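# Shelve labelled cartons on rack boards A and B

## Task

Place each carton on the rack board named on its label (A is the top board, B the bottom one), standing level on its bottom face and not stacked on any other carton; a carton that drops or slides down by more than a few centimetres means failure.

## Robot and tools

Robot: two arms, left_arm and right_arm, each on its own carriage (left_rail and right_rail) sharing one floor track. left_rail is always the +y carriage; these names do not match image sides. Each arm's base sits at x = 0, y = its carriage position_m, z = 0.04 m, facing +x. Only left_arm's gripper has fingers that can fold: a part held near the palm may grip loosely, grip too hard or slip out, so grip with the fingertip quarter of the pads. A fingertip pushed into a surface folds with little sign of contact. right_arm's fingers are rigid.

Scene frame: fixed to the table, whose top is z = 0. +x is the way the arms face, +y is to their left, +z is up. The track runs along y at x = 0, and the table starts at x = 0.17 m. Results give end_effector_position in metres (the point between the closed pads; fingertips reach about 33 mm beyond it), a wxyz quaternion, and velocities in m/s and rad/s. These can be off by a few cm.

execute_actions(actions, cameras): actions is a list holding one action, or empty to just look (this returns every camera and the scene number). An action may have "rows", "steps", "until", and left_rail / right_rail commands. rows: 1 to 15 rows, each applied for one 1/30 s step. Each row is one flat list of 18 numbers in [-1, 1] for both arms together: left_arm shoulder pan, shoulder lift, elbow, wrist 1, wrist 2, wrist 3, then gripper position, force_limit, speed; then the same 9 for right_arm. The joint numbers are offsets from the Joint targets at the start of the call, not from the row before, and are scaled: 1.0 = 1.481 rad for pan and lift, 2.222 rad for the other four. Ranges: elbow ±3.142 rad, other joints ±6.283 rad; going more than 0.010 rad past a limit gets the call refused. Gripper position: +1 is fully open (140 mm), about -0.8 is where the pads meet, -1 closes until blocked. force_limit -1 to +1 gives roughly 14 to 58 N. speed -1 to +1 gives roughly 30 to 250 mm/s, and a faster close grips harder. To leave a gripper unchanged, repeat its last three numbers, because 0 counts as a command. steps: 1 to 450, default 15; after the last row each arm keeps heading to that row's target. until: ends the action early on rail conditions, e.g. {"left_rail": {"position_status": ["!=", "moving"]}} or {"all": {"status": "ended"}}.

Carriages: {"left_rail": {"position_m": p}} is an absolute spot along y; left_rail allows -0.8 to 1.5 m, right_rail -1.5 to 0.8 m. Optional speed_m_s is 0.01 to 1, and acceleration_factor is 0.1 to 1. {"stop": true} brakes a carriage. Keep the carriages at least 0.78 m apart. Let a carriage arrive before reaching for a point in the scene; the arm rides along in its current pose. Status words: moving, done, contact_stop, time_out, stopped, stopped_with_arm, stopped_for_other_arm, stopped_for_other_carriage. position_answer not_taken means send the value again once the carriage stands.

move(target, speed, blend, stop_force, zero, blocking, cameras): target is one 18-number row laid out as above, or a list of up to 15 rows. Each row's joint numbers are offsets from the current Joint targets, not from the previous row, and the whole list runs within 10 s. speed: top joint speed in rad/s, 0.01 to 3.14, default 0.5. blend: corner rounding in rad. stop_force: 4 to 120 N; each arm's path ends when its wrist senses that much push. Use it with a low speed for touching down, and leave it out when lifting off a contact. zero resets that force reference first. With blocking=false the call returns early; use wait or stop before sending rows. The result adds a move: line reading done, off_target, moving, held or fault, and limits=held if a check held steps back.

wait(seconds 0-10) lets time pass. stop brakes a running move. zoom_image(camera, region [x0,y0,x1,y1] pixels, at most 504 per side) enlarges cam_low, cam_left_wrist or cam_right_wrist. zero_wrist_force(arm) tares that arm's wrist sensor. finished_scene(scene) ends the scene; the placements must hold with no robot contact.

Result lines: Joint positions, velocities and targets come in one block per arm: rail (m), then the six joints (rad). object_status: 0 moving, 1 blocked while opening, 2 blocked while closing (the grip you want after a -1 close), 3 reached the commanded spot or pads met. position_measured runs from 3 counts (open) to 230 (pads touching). Wrist force and torque are in the gripper's own axes. "joint command not followed" means the clearance check altered that arm's command. MOTOR HOT warns of overheating.

Avoid: contact between the arms; torque or force faults (about 150 N, or joint load limits, with weak wrists of about 28-31 N m) that stop the arm for 10 s; holding heavy cartons far off centre; hitting the rack or table; dropping, releasing a moving carton or letting one fall; anything ending up off the table or on the track. Prefer smooth, quick, low-effort motion.

Each tool is called by a JSON object that holds its "api" and its "payload".

## Session

{"api": "execute_actions", "payload": {"actions": []}}

Scene clock: 0.00 s.
left_arm: end_effector_position=(+0.3563, +0.7786, +0.5790) position_measured=3 object_status=3 end_effector_quat_wxyz=(+0.000, +0.000, +1.000, +0.000) | right_arm: end_effector_position=(+0.3563, -0.6214, +0.5790) position_measured=3 object_status=3 end_effector_quat_wxyz=(+0.000, +0.000, +1.000, +0.000)
Joint positions: left_arm=[0.7 -0.281 -2.157 1.821 -1.235 -1.571 -0.28] | right_arm=[-0.7 -0.28 -2.157 1.821 -1.235 -1.571 -0.28]
Joint velocities: within noise
Joint torques (N m): no reading
Wrist force (N): no reading
Wrist torque (N m): no reading
Wrist force, peak (N): no reading
Joint targets: left_arm=[0.700 -0.281 -2.157 1.821 -1.235 -1.571 -0.280] | right_arm=[-0.700 -0.280 -2.157 1.821 -1.235 -1.571 -0.280]
Tool commands: left_gripper/position=+1.0 left_gripper/force_limit=+1.0 left_gripper/speed=+1.0 right_gripper/position=+1.0 right_gripper/force_limit=+1.0 right_gripper/speed=+1.0
left_rail: position_m=0.700 position_status=done
right_rail: position_m=-0.700 position_status=done

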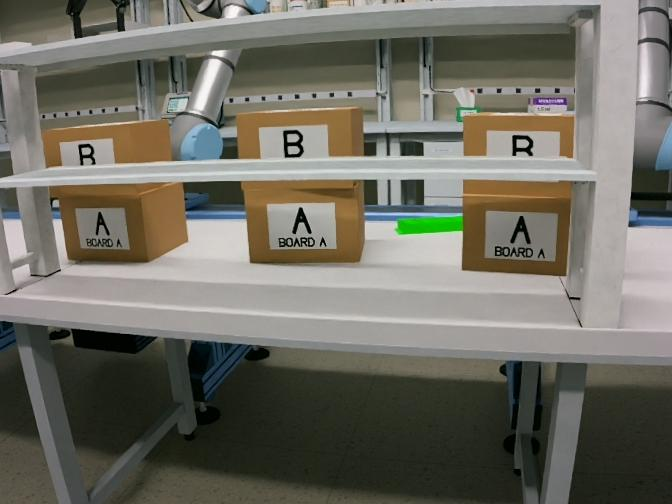

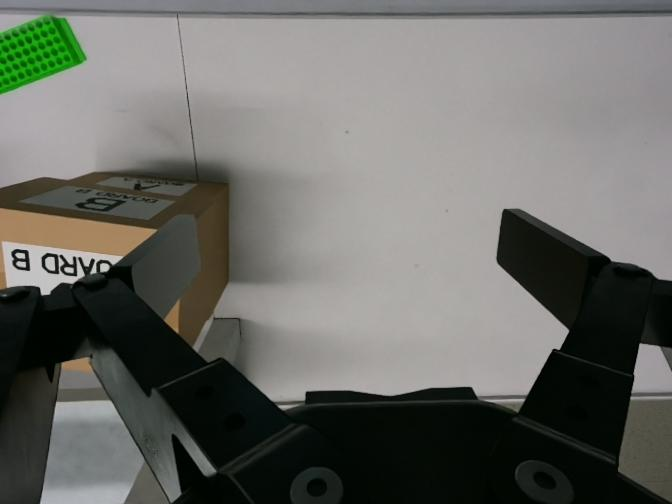

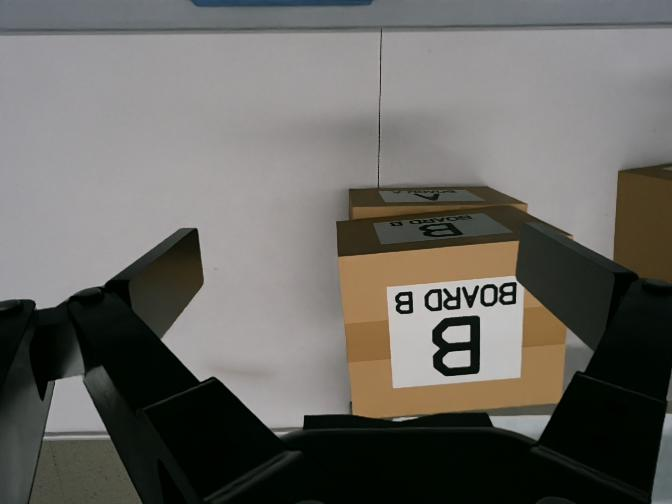

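{"api": "zoom_image", "payload": {"camera": "cam_right_wrist", "region": [320, 160, 672, 440]}}

{"api": "zoom_image", "payload": {"camera": "cam_low", "region": [0, 0, 336, 340]}}

{"api": "zoom_image", "payload": {"camera": "cam_low", "region": [336, 0, 672, 340]}}

{"api": "zoom_image", "payload": {"camera": "cam_left_wrist", "region": [0, 150, 300, 440]}}

Scaled by 1.432.

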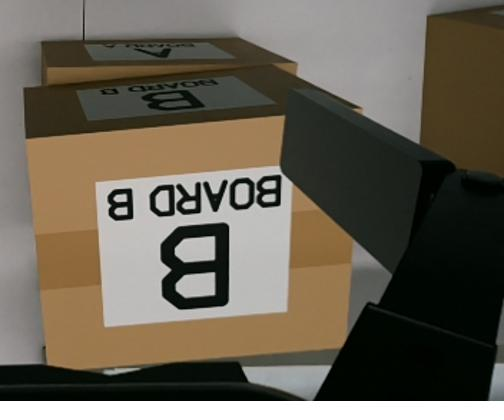

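Scaled by 1.482.

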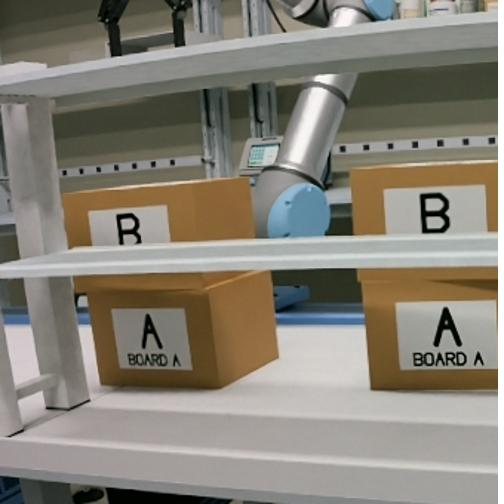

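Scaled by 1.482.

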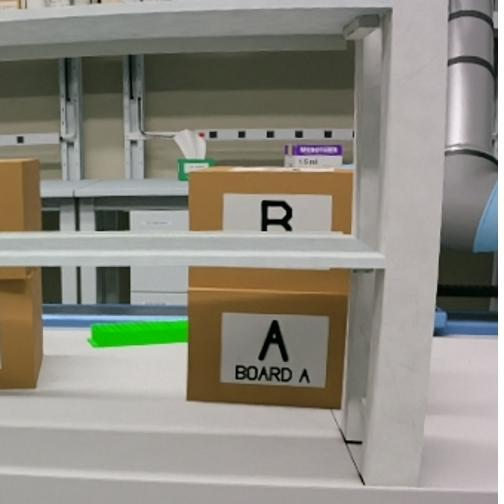

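Scaled by 1.680.

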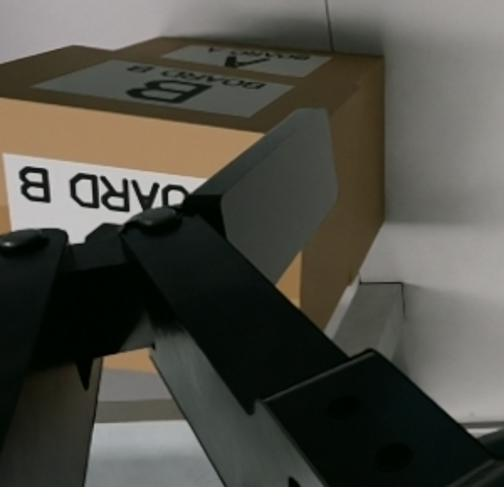

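{"api": "move", "payload": {"target": [-0.984,0.265,-0.279,0.419,0.631,0.126,-1,-0.8,0,0.841,0.265,-0.279,0.419,0.977,0.126,-1,-0.8,0], "speed": 1.2}}

{"api": "move", "payload": {"target": [0,0,0.391,0,0,0,-1,-0.8,0,0,0,0.391,0,0.871,0,-1,-0.8,0], "speed": 1.0, "cameras": ["all"]}}

Scene clock: 133.03 s.
left_arm: end_effector_position=(+0.4329, +0.2012, +1.0060) position_measured=233 object_status=3 end_effector_quat_wxyz=(+0.293, +0.691, +0.294, +0.592) | right_arm: end_effector_position=(-0.0434, +0.0370, +1.1962) position_measured=233 object_status=3 end_effector_quat_wxyz=(+0.528, -0.066, -0.529, -0.661)
Joint positions: left_arm=[0.7 -1.738 -1.764 1.201 -0.304 -0.169 -0.001] | right_arm=[-0.7 0.965 -1.764 1.201 -0.304 0.6 -0.001]
Joint torques (N m): left_arm=[-14.6 -4.15 -56.3 0.59 5.26 2.94] | right_arm=[13.62 -15.94 -47.13 -0.59 7 3.19]
Wrist force (N): left_arm=[-0.4 -0.2 -0.1] | right_arm=[0.0 1.4 -0.6]
Wrist torque (N m): left_arm=[-0.07 0.05 -0.19] | right_arm=[0.33 -0.45 -0.03]
Wrist force, peak (N): left_arm=[-2.0 2.5 -3.0] | right_arm=[1.2 -4.8 0.8]
Joint targets: left_arm=[0.700 -1.738 -1.764 1.201 -0.304 -0.169 -0.001] | right_arm=[-0.700 0.965 -1.764 1.201 -0.304 0.600 -0.001]
left_rail: position_m=0.700 position_status=done
right_rail: position_m=-0.700 position_status=done
move: done

Scene clock: 135.73 s.
left_arm: end_effector_position=(+0.4412, +0.2503, +0.5303) position_measured=233 object_status=3 end_effector_quat_wxyz=(-0.001, +0.707, +0.000, +0.707) | right_arm: end_effector_position=(+0.4405, -0.2494, +0.5300) position_measured=233 object_status=3 end_effector_quat_wxyz=(+0.000, +0.707, +0.001, +0.707)
Joint positions: left_arm=[0.7 -1.738 -1.764 2.07 -0.304 -0.169 -0.001] | right_arm=[-0.7 0.965 -1.764 2.07 -0.304 2.535 -0.001]
Joint torques (N m): left_arm=[-10.92 -22.85 -33.94 -0.25 2.09 2.94] | right_arm=[11.44 -28.86 -31.37 -2.07 3.88 3.01]
Wrist force (N): left_arm=[-0.8 0.5 -0.2] | right_arm=[-0.9 1.2 -0.8]
Wrist torque (N m): left_arm=[-0.15 0.06 0.16] | right_arm=[0.12 -0.23 0.03]
Wrist force, peak (N): left_arm=[-2.9 -0.5 0.0] | right_arm=[-3.2 3.3 -1.9]
Joint targets: left_arm=[0.700 -1.738 -1.764 2.070 -0.304 -0.169 -0.001] | right_arm=[-0.700 0.965 -1.764 2.070 -0.304 2.535 -0.001]
left_rail: position_m=0.700 position_status=done
right_rail: position_m=-0.700 position_status=done
move: done
camera_calibration:
cam_left_wrist: T_world_to_cam=[[-0.0167291, -0.999856, -0.00298134, 0.268266], [-0.337923, 0.00846021, -0.941136, 0.642273], [0.941025, -0.0147369, -0.338016, -0.0493997], [0, 0, 0, 1]] pos_world=[0.268013, 0.262065, 0.588568]
cam_right_wrist: T_world_to_cam=[[-0.0119332, -0.999714, -0.0207077, -0.226025], [-0.31055, 0.0233904, -0.950269, 0.647988], [0.950482, -0.00490899, -0.31074, -0.0791701], [0, 0, 0, 1]] pos_world=[0.273785, -0.241506, 0.586482]

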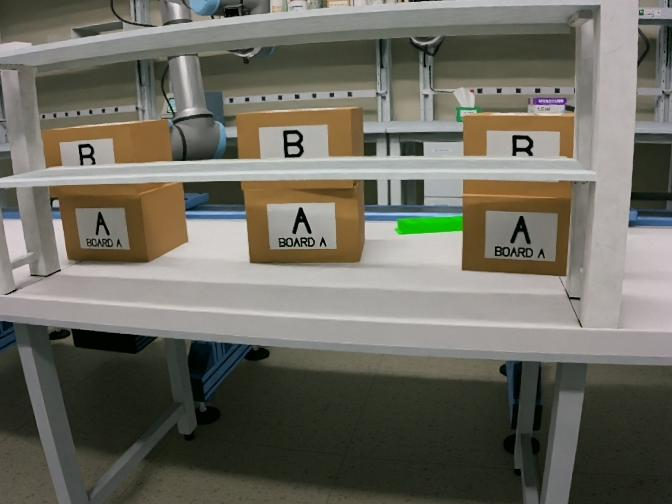

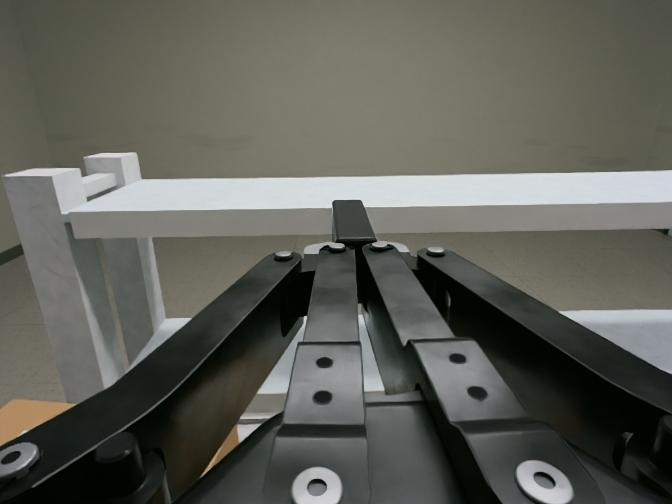

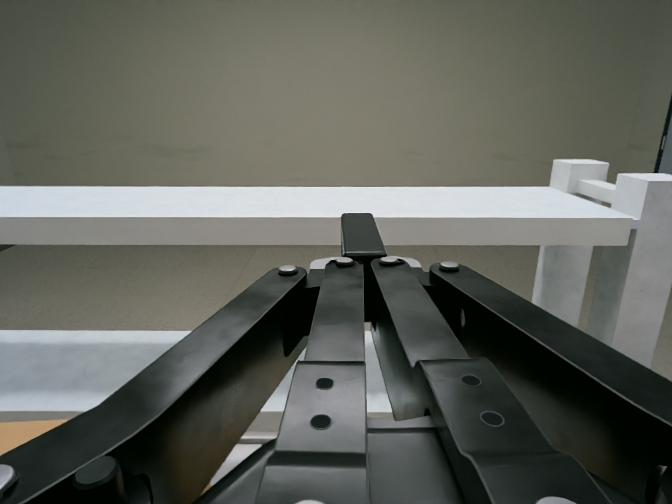

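{"api": "execute_actions", "payload": {"actions": [{"left_rail":{"position_m":0.2},"steps":1}]}}

{"api": "move", "payload": {"target": [[0.0,0,-0.391,0,0,0,-1,-0.8,0,0,0,0,0,0,0,-1,-0.8,0],[0.984,-0.265,-0.112,-0.419,-0.631,-0.126,-1,-0.8,0,0,0,0,0,0,0,-1,-0.8,0]], "blend": [0.2,0], "speed": 1.2, "cameras": ["cam_left_wrist"]}}

{"api": "zoom_image", "payload": {"camera": "cam_left_wrist", "region": [0, 140, 336, 460]}}

{"api": "zoom_image", "payload": {"camera": "cam_left_wrist", "region": [336, 140, 672, 460]}}

Scene clock: 181.63 s.
left_arm: end_effector_position=(+0.4412, -0.0211, +0.5303) position_measured=233 object_status=3 end_effector_quat_wxyz=(-0.001, +0.707, +0.000, +0.707) | right_arm: end_effector_position=(+0.4405, -0.2495, +0.5299) position_measured=233 object_status=3 end_effector_quat_wxyz=(+0.000, +0.707, +0.001, +0.707)
Joint positions: left_arm=[0.429 -1.738 -1.764 2.07 -0.304 -0.169 -0.001] | right_arm=[-0.7 0.965 -1.764 2.07 -0.304 2.535 -0.001]
Joint torques (N m): left_arm=[3.7 -36.2 -49.16 3.69 -0.89 2.59] | right_arm=[10.16 -41.82 -33.43 -5.86 3.62 2.65]
Wrist force (N): left_arm=[-0.6 0.7 -0.2] | right_arm=[-0.6 0.9 -1.2]
Wrist torque (N m): left_arm=[-0.11 -0.01 0.16] | right_arm=[0.07 -0.30 0.03]
Wrist force, peak (N): left_arm=[-1.3 7.1 0.1] | right_arm=[-1.0 1.4 -1.1]
Joint targets: left_arm=[0.429 -1.738 -1.764 2.070 -0.304 -0.169 -0.001] | right_arm=[-0.700 0.965 -1.764 2.070 -0.304 2.535 -0.001]
Tool commands: left_gripper/position=-1.0 left_gripper/force_limit=-0.8 left_gripper/speed=+0.0 right_gripper/position=-1.0 right_gripper/force_limit=-0.8 right_gripper/speed=+0.0
left_rail: position_m=0.429 position_status=stopped_for_other_arm position_answer=taken
right_rail: position_m=-0.700 position_status=done

Scene clock: 184.37 s.
left_arm: end_effector_position=(+0.3564, +0.5071, +0.5790) position_measured=233 object_status=3 end_effector_quat_wxyz=(+0.000, +0.000, +1.000, +0.000) | right_arm: end_effector_position=(+0.4405, -0.2495, +0.5299) position_measured=233 object_status=3 end_effector_quat_wxyz=(+0.000, +0.707, +0.001, +0.707)
Joint positions: left_arm=[0.429 -0.281 -2.157 1.821 -1.235 -1.571 -0.28] | right_arm=[-0.7 0.965 -1.764 2.07 -0.304 2.535 -0.001]
Joint torques (N m): left_arm=[12.29 -19.98 -40.76 -8.31 -2.01 -2.93] | right_arm=[10.07 -42.28 -34.05 -6.02 3.64 2.5]
Wrist force (N): left_arm=[-0.1 0.2 -0.1] | right_arm=[-0.8 0.8 -0.9]
Wrist torque (N m): left_arm=[0.03 0.02 0.08] | right_arm=[0.03 -0.28 0.03]
Wrist force, peak (N): left_arm=[2.2 4.8 -3.0] | right_arm=[-1.1 1.2 -1.1]
Joint targets: left_arm=[0.429 -0.281 -2.157 1.821 -1.235 -1.571 -0.280] | right_arm=[-0.700 0.965 -1.764 2.070 -0.304 2.535 -0.001]
left_rail: position_m=0.429 position_status=stopped_for_other_arm position_answer=taken
right_rail: position_m=-0.700 position_status=done
move: done
camera_calibration:
cam_left_wrist: T_world_to_cam=[[0.00238778, 0.999829, 0.0183239, -0.509545], [0.941066, -0.00844416, 0.338119, -0.530676], [0.338216, 0.0164367, -0.940925, 0.598685], [0, 0, 0, 1]] pos_world=[0.298133, 0.495137, 0.752086]
Images, in order (width x height): cam_left_wrist 672x504.

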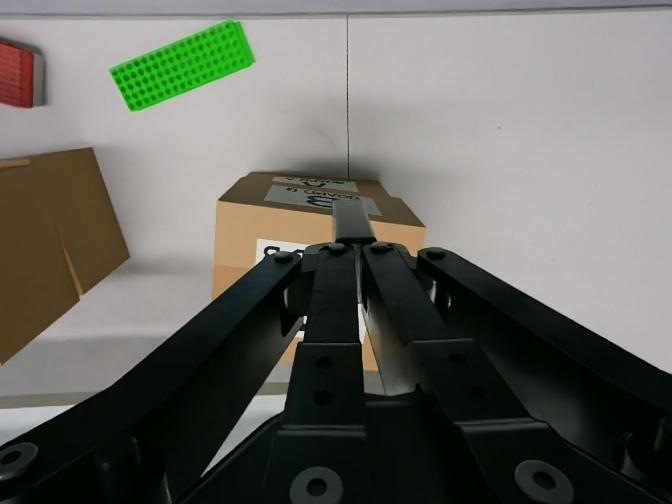

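Scaled by 1.500.

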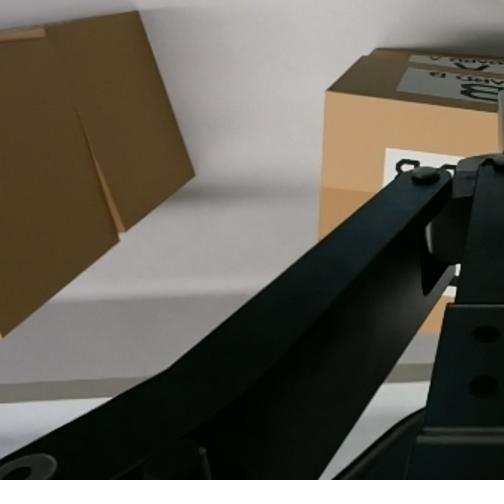

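Scaled by 1.500.

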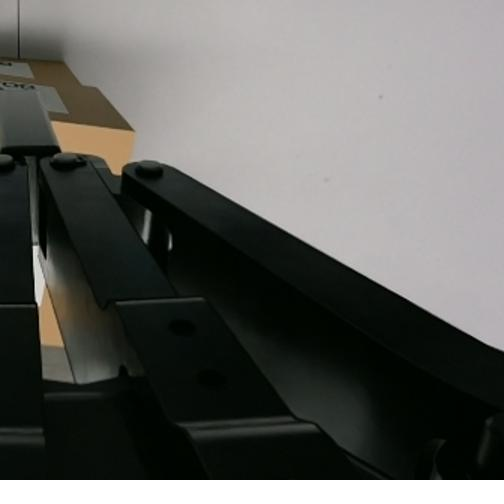

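{"api": "execute_actions", "payload": {"actions": [{"left_rail":{"position_m":0.113,"acceleration_factor":0.6},"right_rail":{"position_m":-1.087,"acceleration_factor":0.6},"steps":240,"until":{"all":{"status":"ended"}}}]}}

{"api": "move", "payload": {"target": [[-0.8795,0.2413,-0.2795,0.422,0.7337,-0.581,-0.2,-0.8,0,-0.2373,-0.076,0.0366,0.0132,-0.2604,0.7075,-0.2,-0.8,0],[-0.8795,0.2413,0.1242,0.422,0.7337,-0.581,-0.2,-0.8,0,-0.2373,-0.076,0.0366,0.0132,-0.2604,0.7075,-0.2,-0.8,0]], "speed": 1.0, "cameras": ["all"]}}

Scene clock: 247.93 s.
left_arm: end_effector_position=(+0.3563, +0.1916, +0.5790) position_measured=233 object_status=3 end_effector_quat_wxyz=(+0.000, +0.000, +1.000, +0.000) | right_arm: end_effector_position=(+0.4405, -0.6365, +0.5299) position_measured=233 object_status=3 end_effector_quat_wxyz=(+0.000, +0.707, +0.001, +0.707)
Joint positions: left_arm=[0.113 -0.28 -2.157 1.821 -1.235 -1.571 -0.28] | right_arm=[-1.087 0.965 -1.764 2.07 -0.304 2.535 -0.001]
Joint torques (N m): left_arm=[8.41 -5.67 -42.19 -8.27 -0.33 -2.83] | right_arm=[7.29 -26.89 -37.05 -0.43 1.12 2.43]
Wrist force (N): left_arm=[-0.2 0.1 -0.4] | right_arm=[-0.6 0.8 -1.0]
Wrist torque (N m): left_arm=[0.01 0.05 0.09] | right_arm=[0.04 -0.31 0.03]
Wrist force, peak (N): left_arm=[-0.3 1.1 -0.7] | right_arm=[-1.0 2.0 -0.9]
Joint targets: left_arm=[0.113 -0.281 -2.157 1.821 -1.235 -1.571 -0.280] | right_arm=[-1.087 0.965 -1.764 2.070 -0.304 2.535 -0.001]
Tool commands: left_gripper/position=-1.0 left_gripper/force_limit=-0.8 left_gripper/speed=+0.0 right_gripper/position=-1.0 right_gripper/force_limit=-0.8 right_gripper/speed=+0.0
left_rail: position_m=0.113 position_status=done
right_rail: position_m=-1.087 position_status=done

Scene clock: 251.87 s.
left_arm: end_effector_position=(+0.5087, -0.3213, +0.5302) position_measured=154 object_status=3 end_effector_quat_wxyz=(+0.518, +0.518, +0.482, +0.482) | right_arm: end_effector_position=(+0.5304, -0.6572, +0.5304) position_measured=154 object_status=3 end_effector_quat_wxyz=(+0.554, -0.553, +0.440, -0.440)
Joint positions: left_arm=[0.113 -1.583 -1.799 2.097 -0.297 0.059 -1.571] | right_arm=[-1.087 0.614 -1.877 2.151 -0.275 1.957 1.571]
Joint torques (N m): left_arm=[-8.4 -28.95 -37.32 -1.13 1.96 -2.49] | right_arm=[-15.02 -31.64 -34.92 0.77 -3.18 2.78]
Wrist force (N): left_arm=[-0.1 0.2 -0.1] | right_arm=[0.4 1.3 1.0]
Wrist torque (N m): left_arm=[0.09 0.15 -0.21] | right_arm=[-0.35 -0.30 -0.52]
Wrist force, peak (N): left_arm=[2.0 -5.1 0.0] | right_arm=[-0.6 3.0 -1.4]
Joint targets: left_arm=[0.113 -1.583 -1.799 2.097 -0.297 0.059 -1.571] | right_arm=[-1.087 0.614 -1.877 2.151 -0.275 1.957 1.571]
left_rail: position_m=0.113 position_status=done
right_rail: position_m=-1.087 position_status=done
move: done
camera_calibration:
cam_left_wrist: T_world_to_cam=[[-0.0182609, -0.000163104, 0.999833, -0.51188], [-0.404891, -0.914334, -0.00754407, -0.0875958], [0.914183, -0.404961, 0.0166305, -0.421214], [0, 0, 0, 1]] pos_world=[0.340252, -0.25075, 0.518139]
cam_right_wrist: T_world_to_cam=[[-0.0173615, 0.019877, -0.999652, 0.559523], [-0.516433, 0.855933, 0.0259885, 0.824402], [0.856152, 0.516704, -0.00459512, 0.0639497], [0, 0, 0, 1]] pos_world=[0.380712, -0.749798, 0.538197]

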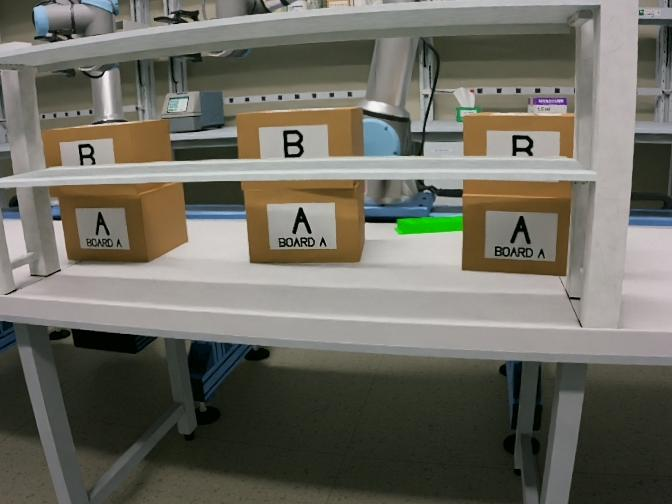

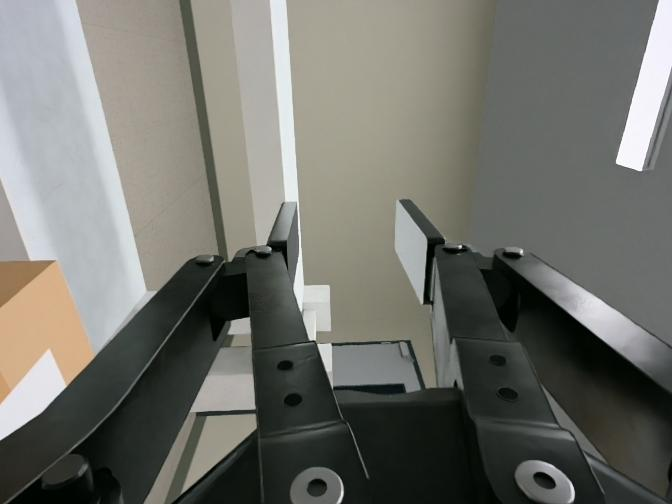

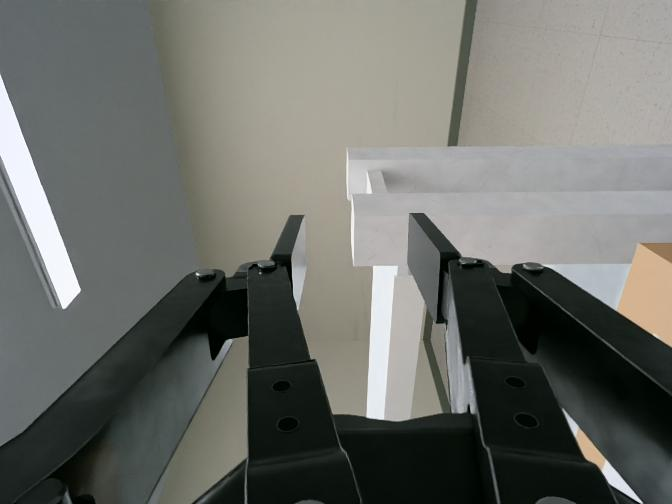

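{"api": "move", "payload": {"target": [0,0.2492,0.1379,-0.304,0,0,-0.2,-0.8,0,0,0.2613,0.1456,-0.3198,0,0,-0.2,-0.8,0], "speed": 0.5, "stop_force": 20, "cameras": ["all"]}}

Scene clock: 261.10 s.
left_arm: end_effector_position=(+0.5087, -0.3211, +0.2350) position_measured=154 object_status=3 end_effector_quat_wxyz=(+0.518, +0.518, +0.482, +0.482) | right_arm: end_effector_position=(+0.5304, -0.6571, +0.2355) position_measured=154 object_status=3 end_effector_quat_wxyz=(+0.554, -0.553, +0.440, -0.440)
Joint positions: left_arm=[0.113 -1.583 -1.43 2.403 -0.973 0.059 -1.571] | right_arm=[-1.087 0.614 -1.49 2.475 -0.985 1.957 1.571]
Joint torques (N m): left_arm=[7.48 -21.02 -16.49 -2.81 -1.69 -2.29] | right_arm=[-12.42 -24.32 -17.85 -7.3 -2.9 2.66]
Wrist force (N): left_arm=[-0.3 -0.3 0.1] | right_arm=[0.1 1.3 1.2]
Wrist torque (N m): left_arm=[-0.01 0.18 -0.21] | right_arm=[-0.37 -0.21 -0.48]
Wrist force, peak (N): left_arm=[0.5 -2.1 -0.2] | right_arm=[0.6 3.1 0.6]
Joint targets: left_arm=[0.113 -1.583 -1.430 2.403 -0.973 0.059 -1.571] | right_arm=[-1.087 0.614 -1.490 2.475 -0.985 1.957 1.571]
left_rail: position_m=0.113 position_status=done
right_rail: position_m=-1.087 position_status=done
move: done
camera_calibration:
cam_left_wrist: T_world_to_cam=[[-0.0182522, -0.000386439, 0.999833, -0.216888], [-0.404886, -0.914334, -0.0077447, -0.0895959], [0.914185, -0.40496, 0.0165322, -0.416204], [0, 0, 0, 1]] pos_world=[0.340252, -0.25055, 0.223038]
cam_right_wrist: T_world_to_cam=[[-0.0173615, 0.019877, -0.999652, 0.264624], [-0.516433, 0.855933, 0.0259885, 0.831983], [0.856152, 0.516704, -0.00459512, 0.0625425], [0, 0, 0, 1]] pos_world=[0.380712, -0.749698, 0.243197]

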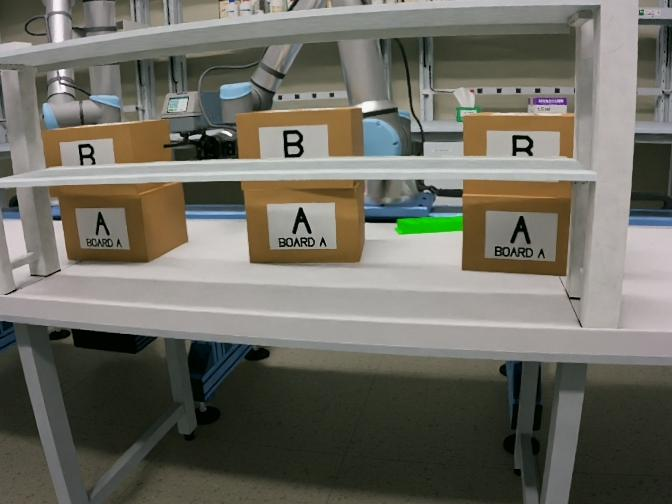

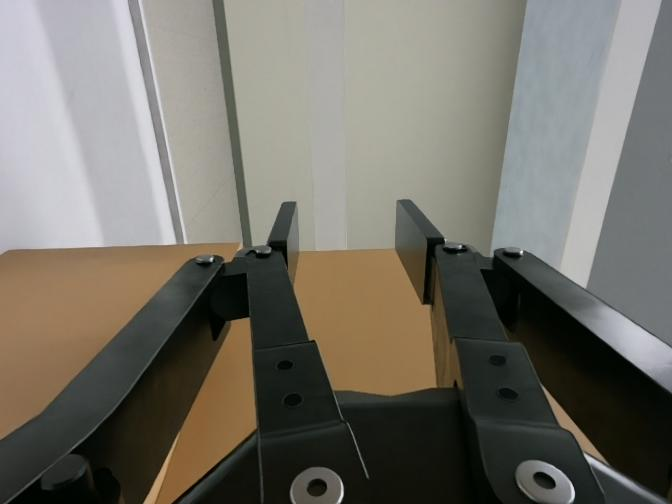

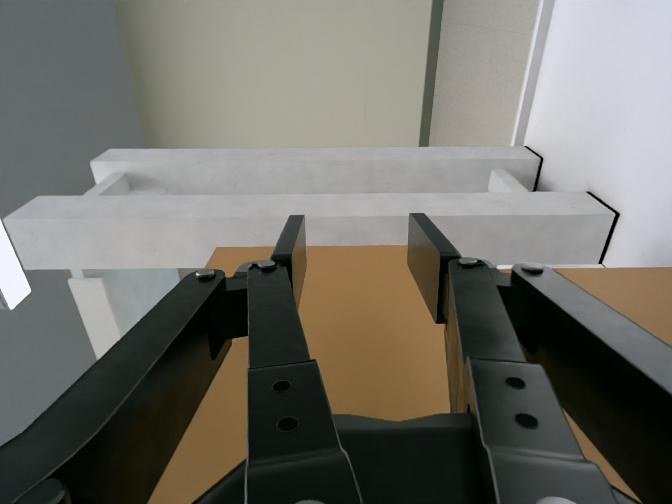

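{"api": "move", "payload": {"target": [0.0008,0.0424,-0.037,0.0088,0.0005,0,-0.2,-0.8,0,0.0658,0.0434,-0.0346,0.0057,0.0438,0,-0.2,-0.8,0], "speed": 0.04, "stop_force": 35}}

Scene clock: 270.07 s.
left_arm: end_effector_position=(+0.5088, -0.3583, +0.2350) position_measured=154 object_status=3 end_effector_quat_wxyz=(+0.518, +0.518, +0.482, +0.482) | right_arm: end_effector_position=(+0.5302, -0.6205, +0.2353) position_measured=154 object_status=3 end_effector_quat_wxyz=(+0.554, -0.553, +0.440, -0.440)
Joint positions: left_arm=[0.113 -1.582 -1.38 2.338 -0.957 0.06 -1.571] | right_arm=[-1.087 0.69 -1.439 2.414 -0.975 2.033 1.572]
Joint torques (N m): left_arm=[-28.32 -61.65 -31.46 -5.95 17.06 -1.54] | right_arm=[4.45 -46.33 -21.8 -5.77 -17.68 1.15]
Wrist force (N): left_arm=[30.4 10.6 -7.5] | right_arm=[32.2 -6.6 -1.0]
Wrist torque (N m): left_arm=[-0.34 1.09 -0.81] | right_arm=[-0.26 0.49 0.23]
Wrist force, peak (N): left_arm=[42.0 13.4 -7.4] | right_arm=[42.5 -7.6 -5.7]
Joint targets: left_arm=[0.113 -1.582 -1.380 2.338 -0.957 0.060 -1.571] | right_arm=[-1.087 0.690 -1.439 2.414 -0.975 2.033 1.572]
left_rail: position_m=0.113 position_status=done
right_rail: position_m=-1.087 position_status=done
move: contact (left_arm, right_arm); left_arm: the elbow is farthest, 0.017 rad from its target; right_arm: the shoulder pan is farthest, 0.021 rad from its target

{"api": "move", "payload": {"target": [0,-0.04096,-0.00906,0.03636,0,0,-0.2,-0.8,0,0,-0.04469,-0.00988,0.03967,0,0,-0.2,-0.8,0], "speed": 0.1, "cameras": ["all"]}}

Scene clock: 295.63 s.
left_arm: end_effector_position=(+0.5087, -0.3584, +0.2689) position_measured=154 object_status=3 end_effector_quat_wxyz=(+0.518, +0.518, +0.482, +0.482) | right_arm: end_effector_position=(+0.5303, -0.6205, +0.2693) position_measured=154 object_status=3 end_effector_quat_wxyz=(+0.554, -0.553, +0.440, -0.440)
Joint positions: left_arm=[0.113 -1.582 -1.44 2.317 -0.876 0.06 -1.571] | right_arm=[-1.087 0.69 -1.505 2.392 -0.887 2.033 1.572]
Joint torques (N m): left_arm=[-24.16 -66.69 -62.64 0.23 9.27 -1.44] | right_arm=[8.94 -56.8 -50.91 -2.32 -12.73 -0.83]
Wrist force (N): left_arm=[29.1 -10.7 -4.1] | right_arm=[30.1 10.9 -2.2]
Wrist torque (N m): left_arm=[0.07 1.09 -0.44] | right_arm=[-0.48 0.42 -0.04]
Wrist force, peak (N): left_arm=[34.5 -11.2 -4.6] | right_arm=[35.5 11.2 -3.0]
Joint targets: left_arm=[0.113 -1.582 -1.441 2.317 -0.876 0.060 -1.571] | right_arm=[-1.087 0.690 -1.506 2.392 -0.887 2.033 1.572]
left_rail: position_m=0.113 position_status=done
right_rail: position_m=-1.087 position_status=done
move: done
camera_calibration:
cam_left_wrist: T_world_to_cam=[[-0.0182431, -0.000613773, 0.999833, -0.250864], [-0.404678, -0.914425, -0.00794515, -0.123575], [0.914277, -0.404755, 0.0164336, -0.431857], [0, 0, 0, 1]] pos_world=[0.340253, -0.28795, 0.256938]
cam_right_wrist: T_world_to_cam=[[-0.0174425, 0.0198309, -0.999651, 0.297778], [-0.516196, 0.856076, 0.0259895, 0.799685], [0.856293, 0.516469, -0.0046955, 0.0437646], [0, 0, 0, 1]] pos_world=[0.380513, -0.713099, 0.277097]

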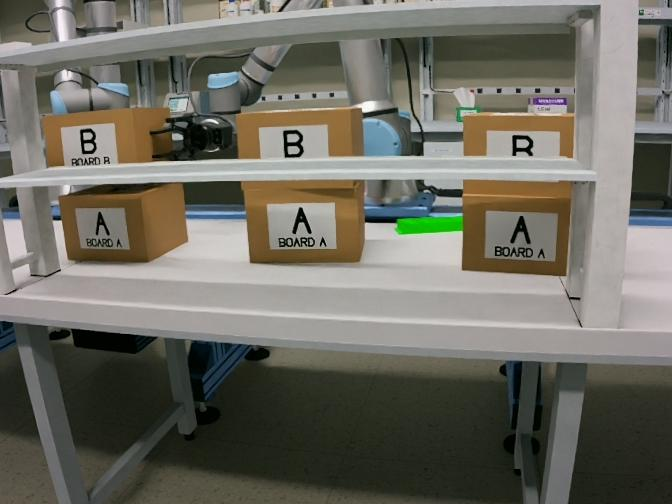

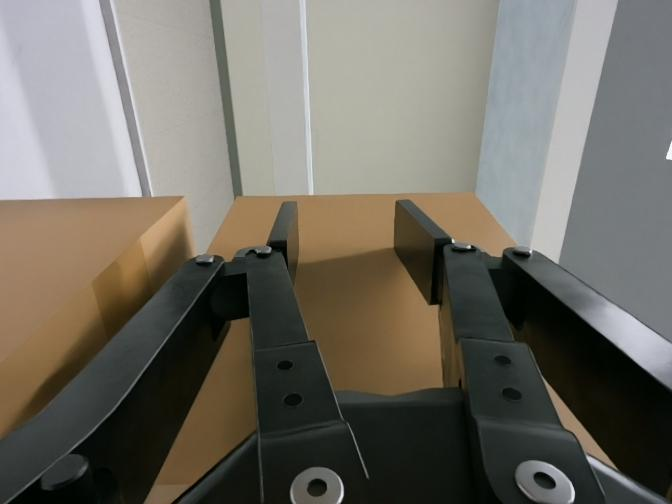

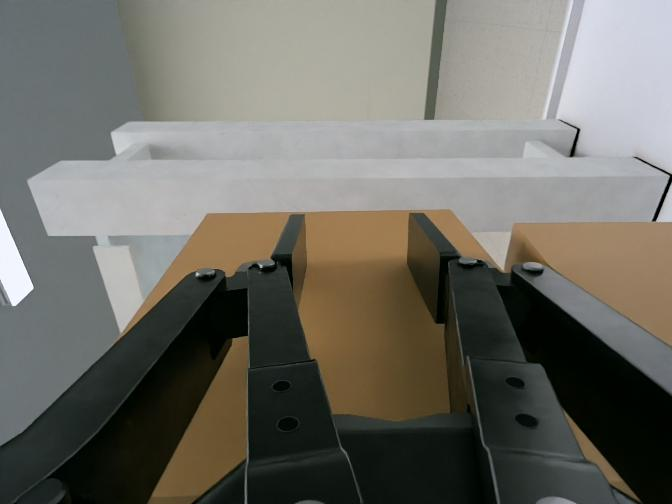

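{"api": "execute_actions", "payload": {"actions": [{"right_rail":{"position_m":-1.0855,"speed_m_s":0.4,"acceleration_factor":0.2},"left_rail":{"speed_m_s":0.4,"acceleration_factor":0.2},"steps":20}]}}

{"api": "move", "payload": {"target": [[0,-0.03751,-0.01092,0.03592,0,0,-0.2,-0.8,0,0,-0.04061,-0.01176,0.03883,0,0,-0.2,-0.8,0],[0,-0.07143,-0.02355,0.07116,0,0,-0.2,-0.8,0,0,-0.0769,-0.02522,0.07648,0,0,-0.2,-0.8,0],[0,-0.10167,-0.03775,0.10552,0,0,-0.2,-0.8,0,0,-0.1089,-0.04031,0.1129,0,0,-0.2,-0.8,0]], "speed": 0.2, "blend": 0.01}}

Scene clock: 306.40 s.
left_arm: end_effector_position=(+0.5087, -0.3583, +0.2690) position_measured=154 object_status=3 end_effector_quat_wxyz=(+0.518, +0.518, +0.482, +0.482) | right_arm: end_effector_position=(+0.5303, -0.6190, +0.2694) position_measured=154 object_status=3 end_effector_quat_wxyz=(+0.554, -0.553, +0.440, -0.440)
Joint positions: left_arm=[0.113 -1.582 -1.441 2.317 -0.876 0.06 -1.571] | right_arm=[-1.086 0.69 -1.506 2.392 -0.887 2.033 1.572]
Joint torques (N m): left_arm=[-9.39 -67.19 -61.58 -3.21 13.54 -1.69] | right_arm=[18.06 -51 -49.66 -4.31 -8.41 -0.86]
Wrist force (N): left_arm=[40.6 -10.4 -5.6] | right_arm=[41.9 10.5 -3.6]
Wrist torque (N m): left_arm=[0.03 1.45 -0.51] | right_arm=[-0.46 0.60 0.06]
Wrist force, peak (N): left_arm=[40.8 -11.1 -5.5] | right_arm=[41.8 11.2 -3.5]
Joint targets: left_arm=[0.113 -1.582 -1.441 2.317 -0.876 0.060 -1.571] | right_arm=[-1.086 0.690 -1.506 2.392 -0.887 2.033 1.572]
Tool commands: left_gripper/position=-0.2 left_gripper/force_limit=-0.8 left_gripper/speed=+0.0 right_gripper/position=-0.2 right_gripper/force_limit=-0.8 right_gripper/speed=+0.0
left_rail: position_m=0.113 speed_m_s=0.40 position_status=done
right_rail: position_m=-1.086 position_m_goal=-1.085 speed_m_s=0.40 position_status=done

Scene clock: 308.13 s.
left_arm: end_effector_position=(+0.5087, -0.3584, +0.3709) position_measured=154 object_status=3 end_effector_quat_wxyz=(+0.518, +0.518, +0.482, +0.482) | right_arm: end_effector_position=(+0.5302, -0.6190, +0.3713) position_measured=154 object_status=3 end_effector_quat_wxyz=(+0.554, -0.553, +0.440, -0.440)
Joint positions: left_arm=[0.113 -1.582 -1.591 2.234 -0.642 0.06 -1.571] | right_arm=[-1.085 0.69 -1.667 2.303 -0.637 2.033 1.572]
Joint torques (N m): left_arm=[-11.64 -55.72 -74.34 -0.68 20.49 -2.01] | right_arm=[25.44 -49.66 -60.53 -3.21 -7.42 -0.7]
Wrist force (N): left_arm=[39.8 -10.6 -5.8] | right_arm=[40.5 10.7 -3.4]
Wrist torque (N m): left_arm=[0.06 1.39 -0.48] | right_arm=[-0.38 0.64 0.02]
Wrist force, peak (N): left_arm=[45.9 -11.1 -6.5] | right_arm=[46.8 11.1 -4.3]
Joint targets: left_arm=[0.113 -1.582 -1.591 2.234 -0.642 0.060 -1.571] | right_arm=[-1.086 0.690 -1.667 2.303 -0.636 2.033 1.572]
left_rail: position_m=0.113 speed_m_s=0.40 position_status=done
right_rail: position_m=-1.085 speed_m_s=0.40 position_status=done
move: done

{"api": "move", "payload": {"target": [[0,0.03024,0.0142,-0.03436,0,0,-0.2,-0.8,0,0,0.032,0.01509,-0.03642,0,0,-0.2,-0.8,0],[0,0.06416,0.02683,-0.0696,0,0,-0.2,-0.8,0,0,0.06829,0.02855,-0.07407,0,0,-0.2,-0.8,0],[0,0.10167,0.03775,-0.10552,0,0,-0.2,-0.8,0,0,0.1089,0.04031,-0.1129,0,0,-0.2,-0.8,0],[0,0.14263,0.04681,-0.14188,0,0,-0.2,-0.8,0,0,0.15359,0.05019,-0.15257,0,0,-0.2,-0.8,0]], "speed": [0.2,0.2,0.15,0.06], "blend": [0.01,0.01,0.01,0]}}

{"api": "move", "payload": {"target": [0,-0.0341,0.0294,-0.0071,0,0,-0.2,-0.8,0,-0.0517,-0.0342,0.0272,-0.0046,-0.0345,0,-0.2,-0.8,0], "speed": 0.1}}

{"api": "move", "payload": {"target": [0,-0.2492,-0.1379,0.304,0,0,-0.2,-0.8,0,0,-0.2613,-0.1456,0.3198,0,0,-0.2,-0.8,0], "speed": 0.7}}

{"api": "execute_actions", "payload": {"actions": [{"left_rail":{"position_m":0.56},"right_rail":{"position_m":-0.64},"steps":240,"until":{"all":{"status":"ended"}}}], "cameras": ["all"]}}

Scene clock: 343.97 s.
left_arm: end_effector_position=(+0.5087, -0.3585, +0.2351) position_measured=154 object_status=3 end_effector_quat_wxyz=(+0.518, +0.518, +0.482, +0.482) | right_arm: end_effector_position=(+0.5303, -0.6190, +0.2355) position_measured=154 object_status=3 end_effector_quat_wxyz=(+0.554, -0.553, +0.440, -0.440)
Joint positions: left_arm=[0.113 -1.582 -1.38 2.337 -0.957 0.06 -1.571] | right_arm=[-1.086 0.69 -1.44 2.414 -0.975 2.033 1.572]
Joint torques (N m): left_arm=[-19.41 -15.94 -36.16 -7.59 13.15 -1.09] | right_arm=[34.29 -21.3 -22.88 -5.56 -11.13 -1]
Wrist force (N): left_arm=[43.4 18.3 2.9] | right_arm=[45.6 -7.5 2.7]
Wrist torque (N m): left_arm=[-0.41 1.70 -0.95] | right_arm=[-0.57 0.78 0.30]
Wrist force, peak (N): left_arm=[43.8 18.3 2.8] | right_arm=[44.9 11.2 -4.0]
Joint targets: left_arm=[0.113 -1.582 -1.380 2.338 -0.957 0.060 -1.571] | right_arm=[-1.086 0.690 -1.439 2.414 -0.975 2.033 1.572]
left_rail: position_m=0.113 speed_m_s=0.40 position_status=done
right_rail: position_m=-1.086 position_m_goal=-1.085 speed_m_s=0.40 position_status=done
move: done

Scene clock: 345.17 s.
left_arm: end_effector_position=(+0.5092, -0.3212, +0.2353) position_measured=154 object_status=3 end_effector_quat_wxyz=(+0.518, +0.517, +0.482, +0.481) | right_arm: end_effector_position=(+0.5305, -0.6557, +0.2356) position_measured=154 object_status=3 end_effector_quat_wxyz=(+0.554, -0.553, +0.440, -0.440)
Joint positions: left_arm=[0.113 -1.582 -1.43 2.403 -0.973 0.06 -1.571] | right_arm=[-1.086 0.614 -1.49 2.475 -0.986 1.957 1.572]
Joint torques (N m): left_arm=[-5.52 -62.85 -15.23 -2.57 -1.83 -1.86] | right_arm=[-18.82 -48.31 -18.37 -7.22 -3.15 -1.05]
Wrist force (N): left_arm=[0.0 -0.2 -0.3] | right_arm=[-0.6 3.7 1.8]
Wrist torque (N m): left_arm=[0.00 0.12 -0.21] | right_arm=[0.16 -0.04 -0.48]
Wrist force, peak (N): left_arm=[43.0 18.6 3.4] | right_arm=[45.4 -7.7 2.6]
Joint targets: left_arm=[0.113 -1.582 -1.430 2.403 -0.973 0.060 -1.571] | right_arm=[-1.086 0.614 -1.490 2.475 -0.986 1.957 1.572]
left_rail: position_m=0.113 speed_m_s=0.40 position_status=done
right_rail: position_m=-1.086 position_m_goal=-1.085 speed_m_s=0.40 position_status=done
move: done

Scene clock: 346.87 s.
left_arm: end_effector_position=(+0.5092, -0.3210, +0.5303) position_measured=154 object_status=3 end_effector_quat_wxyz=(+0.518, +0.517, +0.482, +0.481) | right_arm: end_effector_position=(+0.5304, -0.6558, +0.5304) position_measured=154 object_status=3 end_effector_quat_wxyz=(+0.554, -0.553, +0.440, -0.440)
Joint positions: left_arm=[0.113 -1.582 -1.799 2.097 -0.298 0.06 -1.571] | right_arm=[-1.086 0.614 -1.877 2.151 -0.275 1.957 1.572]
Joint torques (N m): left_arm=[8.71 -45.37 -58.32 3.41 -1.87 -1.29] | right_arm=[-13.77 -31.54 -51.33 0.24 -2.61 -0.8]
Wrist force (N): left_arm=[0.2 0.1 0.1] | right_arm=[-0.4 4.1 2.0]
Wrist torque (N m): left_arm=[0.08 0.09 -0.22] | right_arm=[0.26 -0.12 -0.52]
Wrist force, peak (N): left_arm=[0.6 3.3 0.0] | right_arm=[0.1 6.3 1.3]
Joint targets: left_arm=[0.113 -1.582 -1.800 2.097 -0.297 0.060 -1.571] | right_arm=[-1.086 0.614 -1.877 2.151 -0.275 1.957 1.572]
left_rail: position_m=0.113 speed_m_s=0.40 position_status=done
right_rail: position_m=-1.086 position_m_goal=-1.085 speed_m_s=0.40 position_status=done
move: done

Scene clock: 350.73 s.
left_arm: end_effector_position=(+0.5092, +0.1260, +0.5304) position_measured=154 object_status=3 end_effector_quat_wxyz=(+0.518, +0.517, +0.482, +0.481) | right_arm: end_effector_position=(+0.5304, -0.2103, +0.5305) position_measured=154 object_status=3 end_effector_quat_wxyz=(+0.554, -0.553, +0.440, -0.440)
Joint positions: left_arm=[0.56 -1.582 -1.8 2.097 -0.297 0.06 -1.571] | right_arm=[-0.64 0.614 -1.877 2.151 -0.275 1.957 1.572]
Joint torques (N m): left_arm=[9.14 -32.82 -53.31 1.9 -1.53 -1.53] | right_arm=[-12.44 -29.81 -43.86 0.31 -2.36 -0.81]
Wrist force (N): left_arm=[-0.1 0.1 -0.1] | right_arm=[-0.5 4.2 1.7]
Wrist torque (N m): left_arm=[0.09 0.14 -0.22] | right_arm=[0.29 -0.10 -0.52]
Wrist force, peak (N): left_arm=[-0.7 -0.1 -0.1] | right_arm=[-0.7 4.4 1.9]
Joint targets: left_arm=[0.560 -1.582 -1.800 2.097 -0.297 0.060 -1.571] | right_arm=[-0.640 0.614 -1.877 2.151 -0.275 1.957 1.572]
Tool commands: left_gripper/position=-0.2 left_gripper/force_limit=-0.8 left_gripper/speed=+0.0 right_gripper/position=-0.2 right_gripper/force_limit=-0.8 right_gripper/speed=+0.0
left_rail: position_m=0.560 speed_m_s=0.40 position_status=done
right_rail: position_m=-0.640 speed_m_s=0.40 position_status=done
camera_calibration:
cam_left_wrist: T_world_to_cam=[[-0.0182382, 0.000368651, 0.999834, -0.512013], [-0.404614, -0.91446, -0.00704351, 0.321128], [0.914306, -0.404675, 0.0168273, -0.240683], [0, 0, 0, 1]] pos_world=[0.340653, 0.196449, 0.51824]
cam_right_wrist: T_world_to_cam=[[-0.017101, 0.0200324, -0.999653, 0.550589], [-0.516322, 0.856, 0.0259864, 0.441814], [0.856224, 0.516588, -0.00429532, -0.167104], [0, 0, 0, 1]] pos_world=[0.380613, -0.302898, 0.538199]

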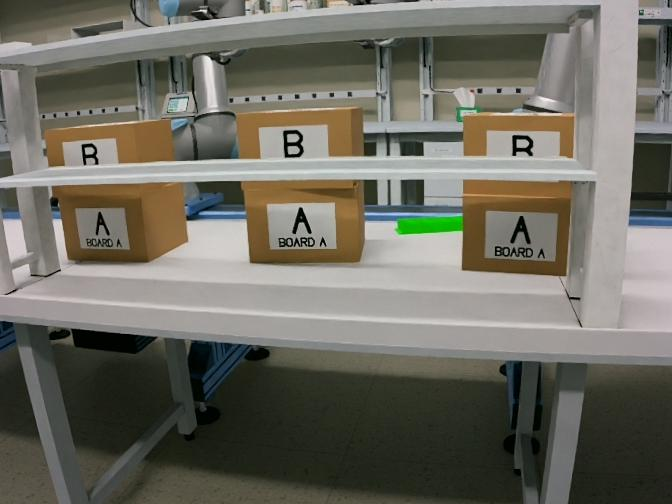

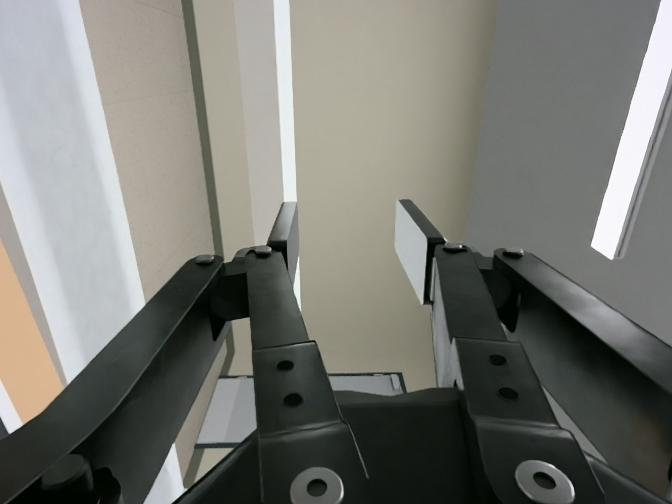

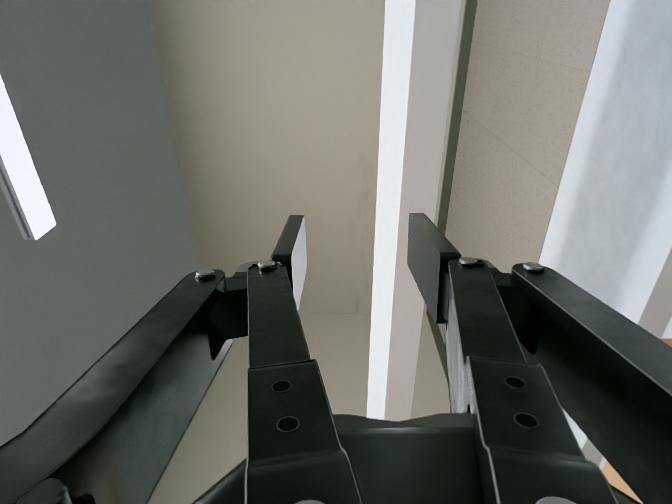

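{"api": "move", "payload": {"target": [0,0.0831,0.046,-0.1013,0,0,-0.2,-0.8,0,0,0.0871,0.0485,-0.1066,0,0,-0.2,-0.8,0], "speed": 0.7, "cameras": ["all"]}}

Scene clock: 369.13 s.
left_arm: end_effector_position=(+0.5089, +0.1030, +0.4251) position_measured=154 object_status=3 end_effector_quat_wxyz=(+0.518, +0.517, +0.482, +0.482) | right_arm: end_effector_position=(+0.5509, -0.1958, +0.4248) position_measured=154 object_status=3 end_effector_quat_wxyz=(+0.554, -0.553, +0.440, -0.440)
Joint positions: left_arm=[0.56 -1.582 -1.677 2.199 -0.522 0.06 -1.571] | right_arm=[-0.64 0.614 -1.748 2.259 -0.512 1.957 1.572]
Joint torques (N m): left_arm=[6.18 -14.96 -31.39 -2.13 -0.61 -1.74] | right_arm=[-8.78 -18.34 -31.75 -7.56 -1.71 -0.71]
Wrist force (N): left_arm=[0.2 0.0 -0.3] | right_arm=[-0.6 4.4 1.3]
Wrist torque (N m): left_arm=[0.07 0.08 -0.22] | right_arm=[0.25 -0.05 -0.50]
Wrist force, peak (N): left_arm=[1.4 2.5 -0.3] | right_arm=[-1.0 6.8 2.1]
Joint targets: left_arm=[0.560 -1.582 -1.676 2.199 -0.522 0.060 -1.571] | right_arm=[-0.640 0.614 -1.748 2.259 -0.512 1.957 1.572]
left_rail: position_m=0.560 speed_m_s=0.40 position_status=done
right_rail: position_m=-0.640 speed_m_s=0.40 position_status=done
move: done
camera_calibration:
cam_left_wrist: T_world_to_cam=[[-0.0182295, 0.000145311, 0.999834, -0.406792], [-0.40461, -0.914461, -0.00724415, 0.299315], [0.914308, -0.404675, 0.0167289, -0.247906], [0, 0, 0, 1]] pos_world=[0.340353, 0.173449, 0.413039]
cam_right_wrist: T_world_to_cam=[[-0.0170152, 0.0200835, -0.999654, 0.444968], [-0.516324, 0.855999, 0.0259858, 0.44282], [0.856224, 0.516588, -0.00419533, -0.192593], [0, 0, 0, 1]] pos_world=[0.401113, -0.288498, 0.432499]

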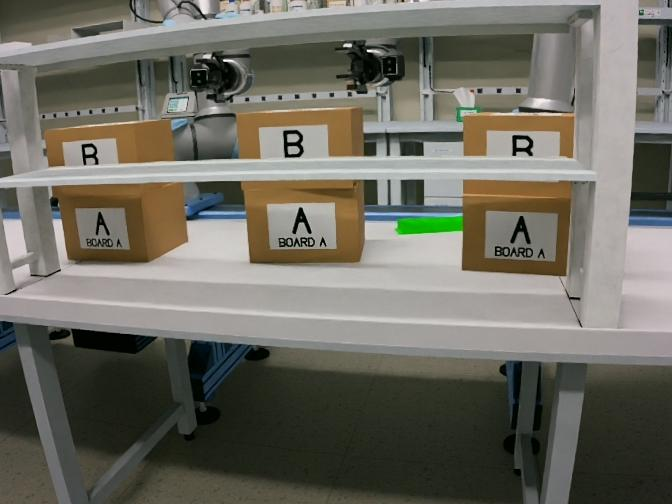

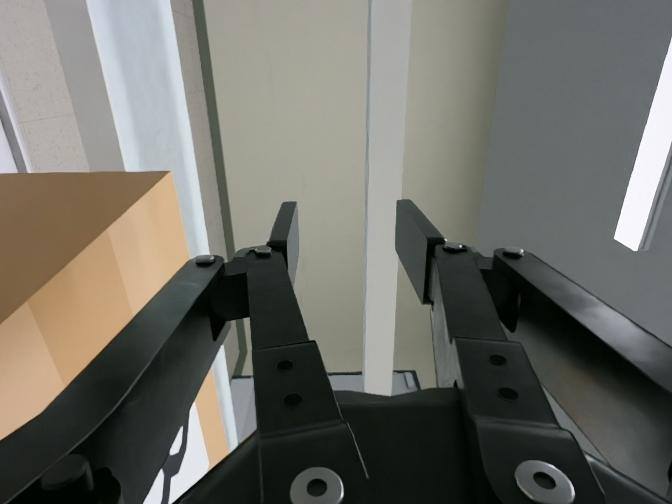

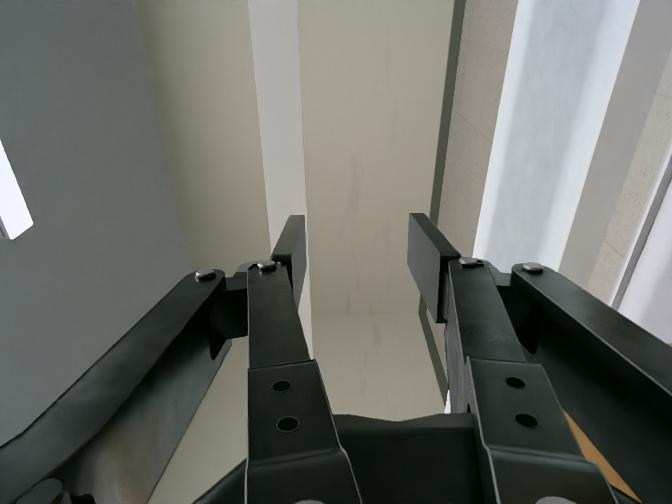

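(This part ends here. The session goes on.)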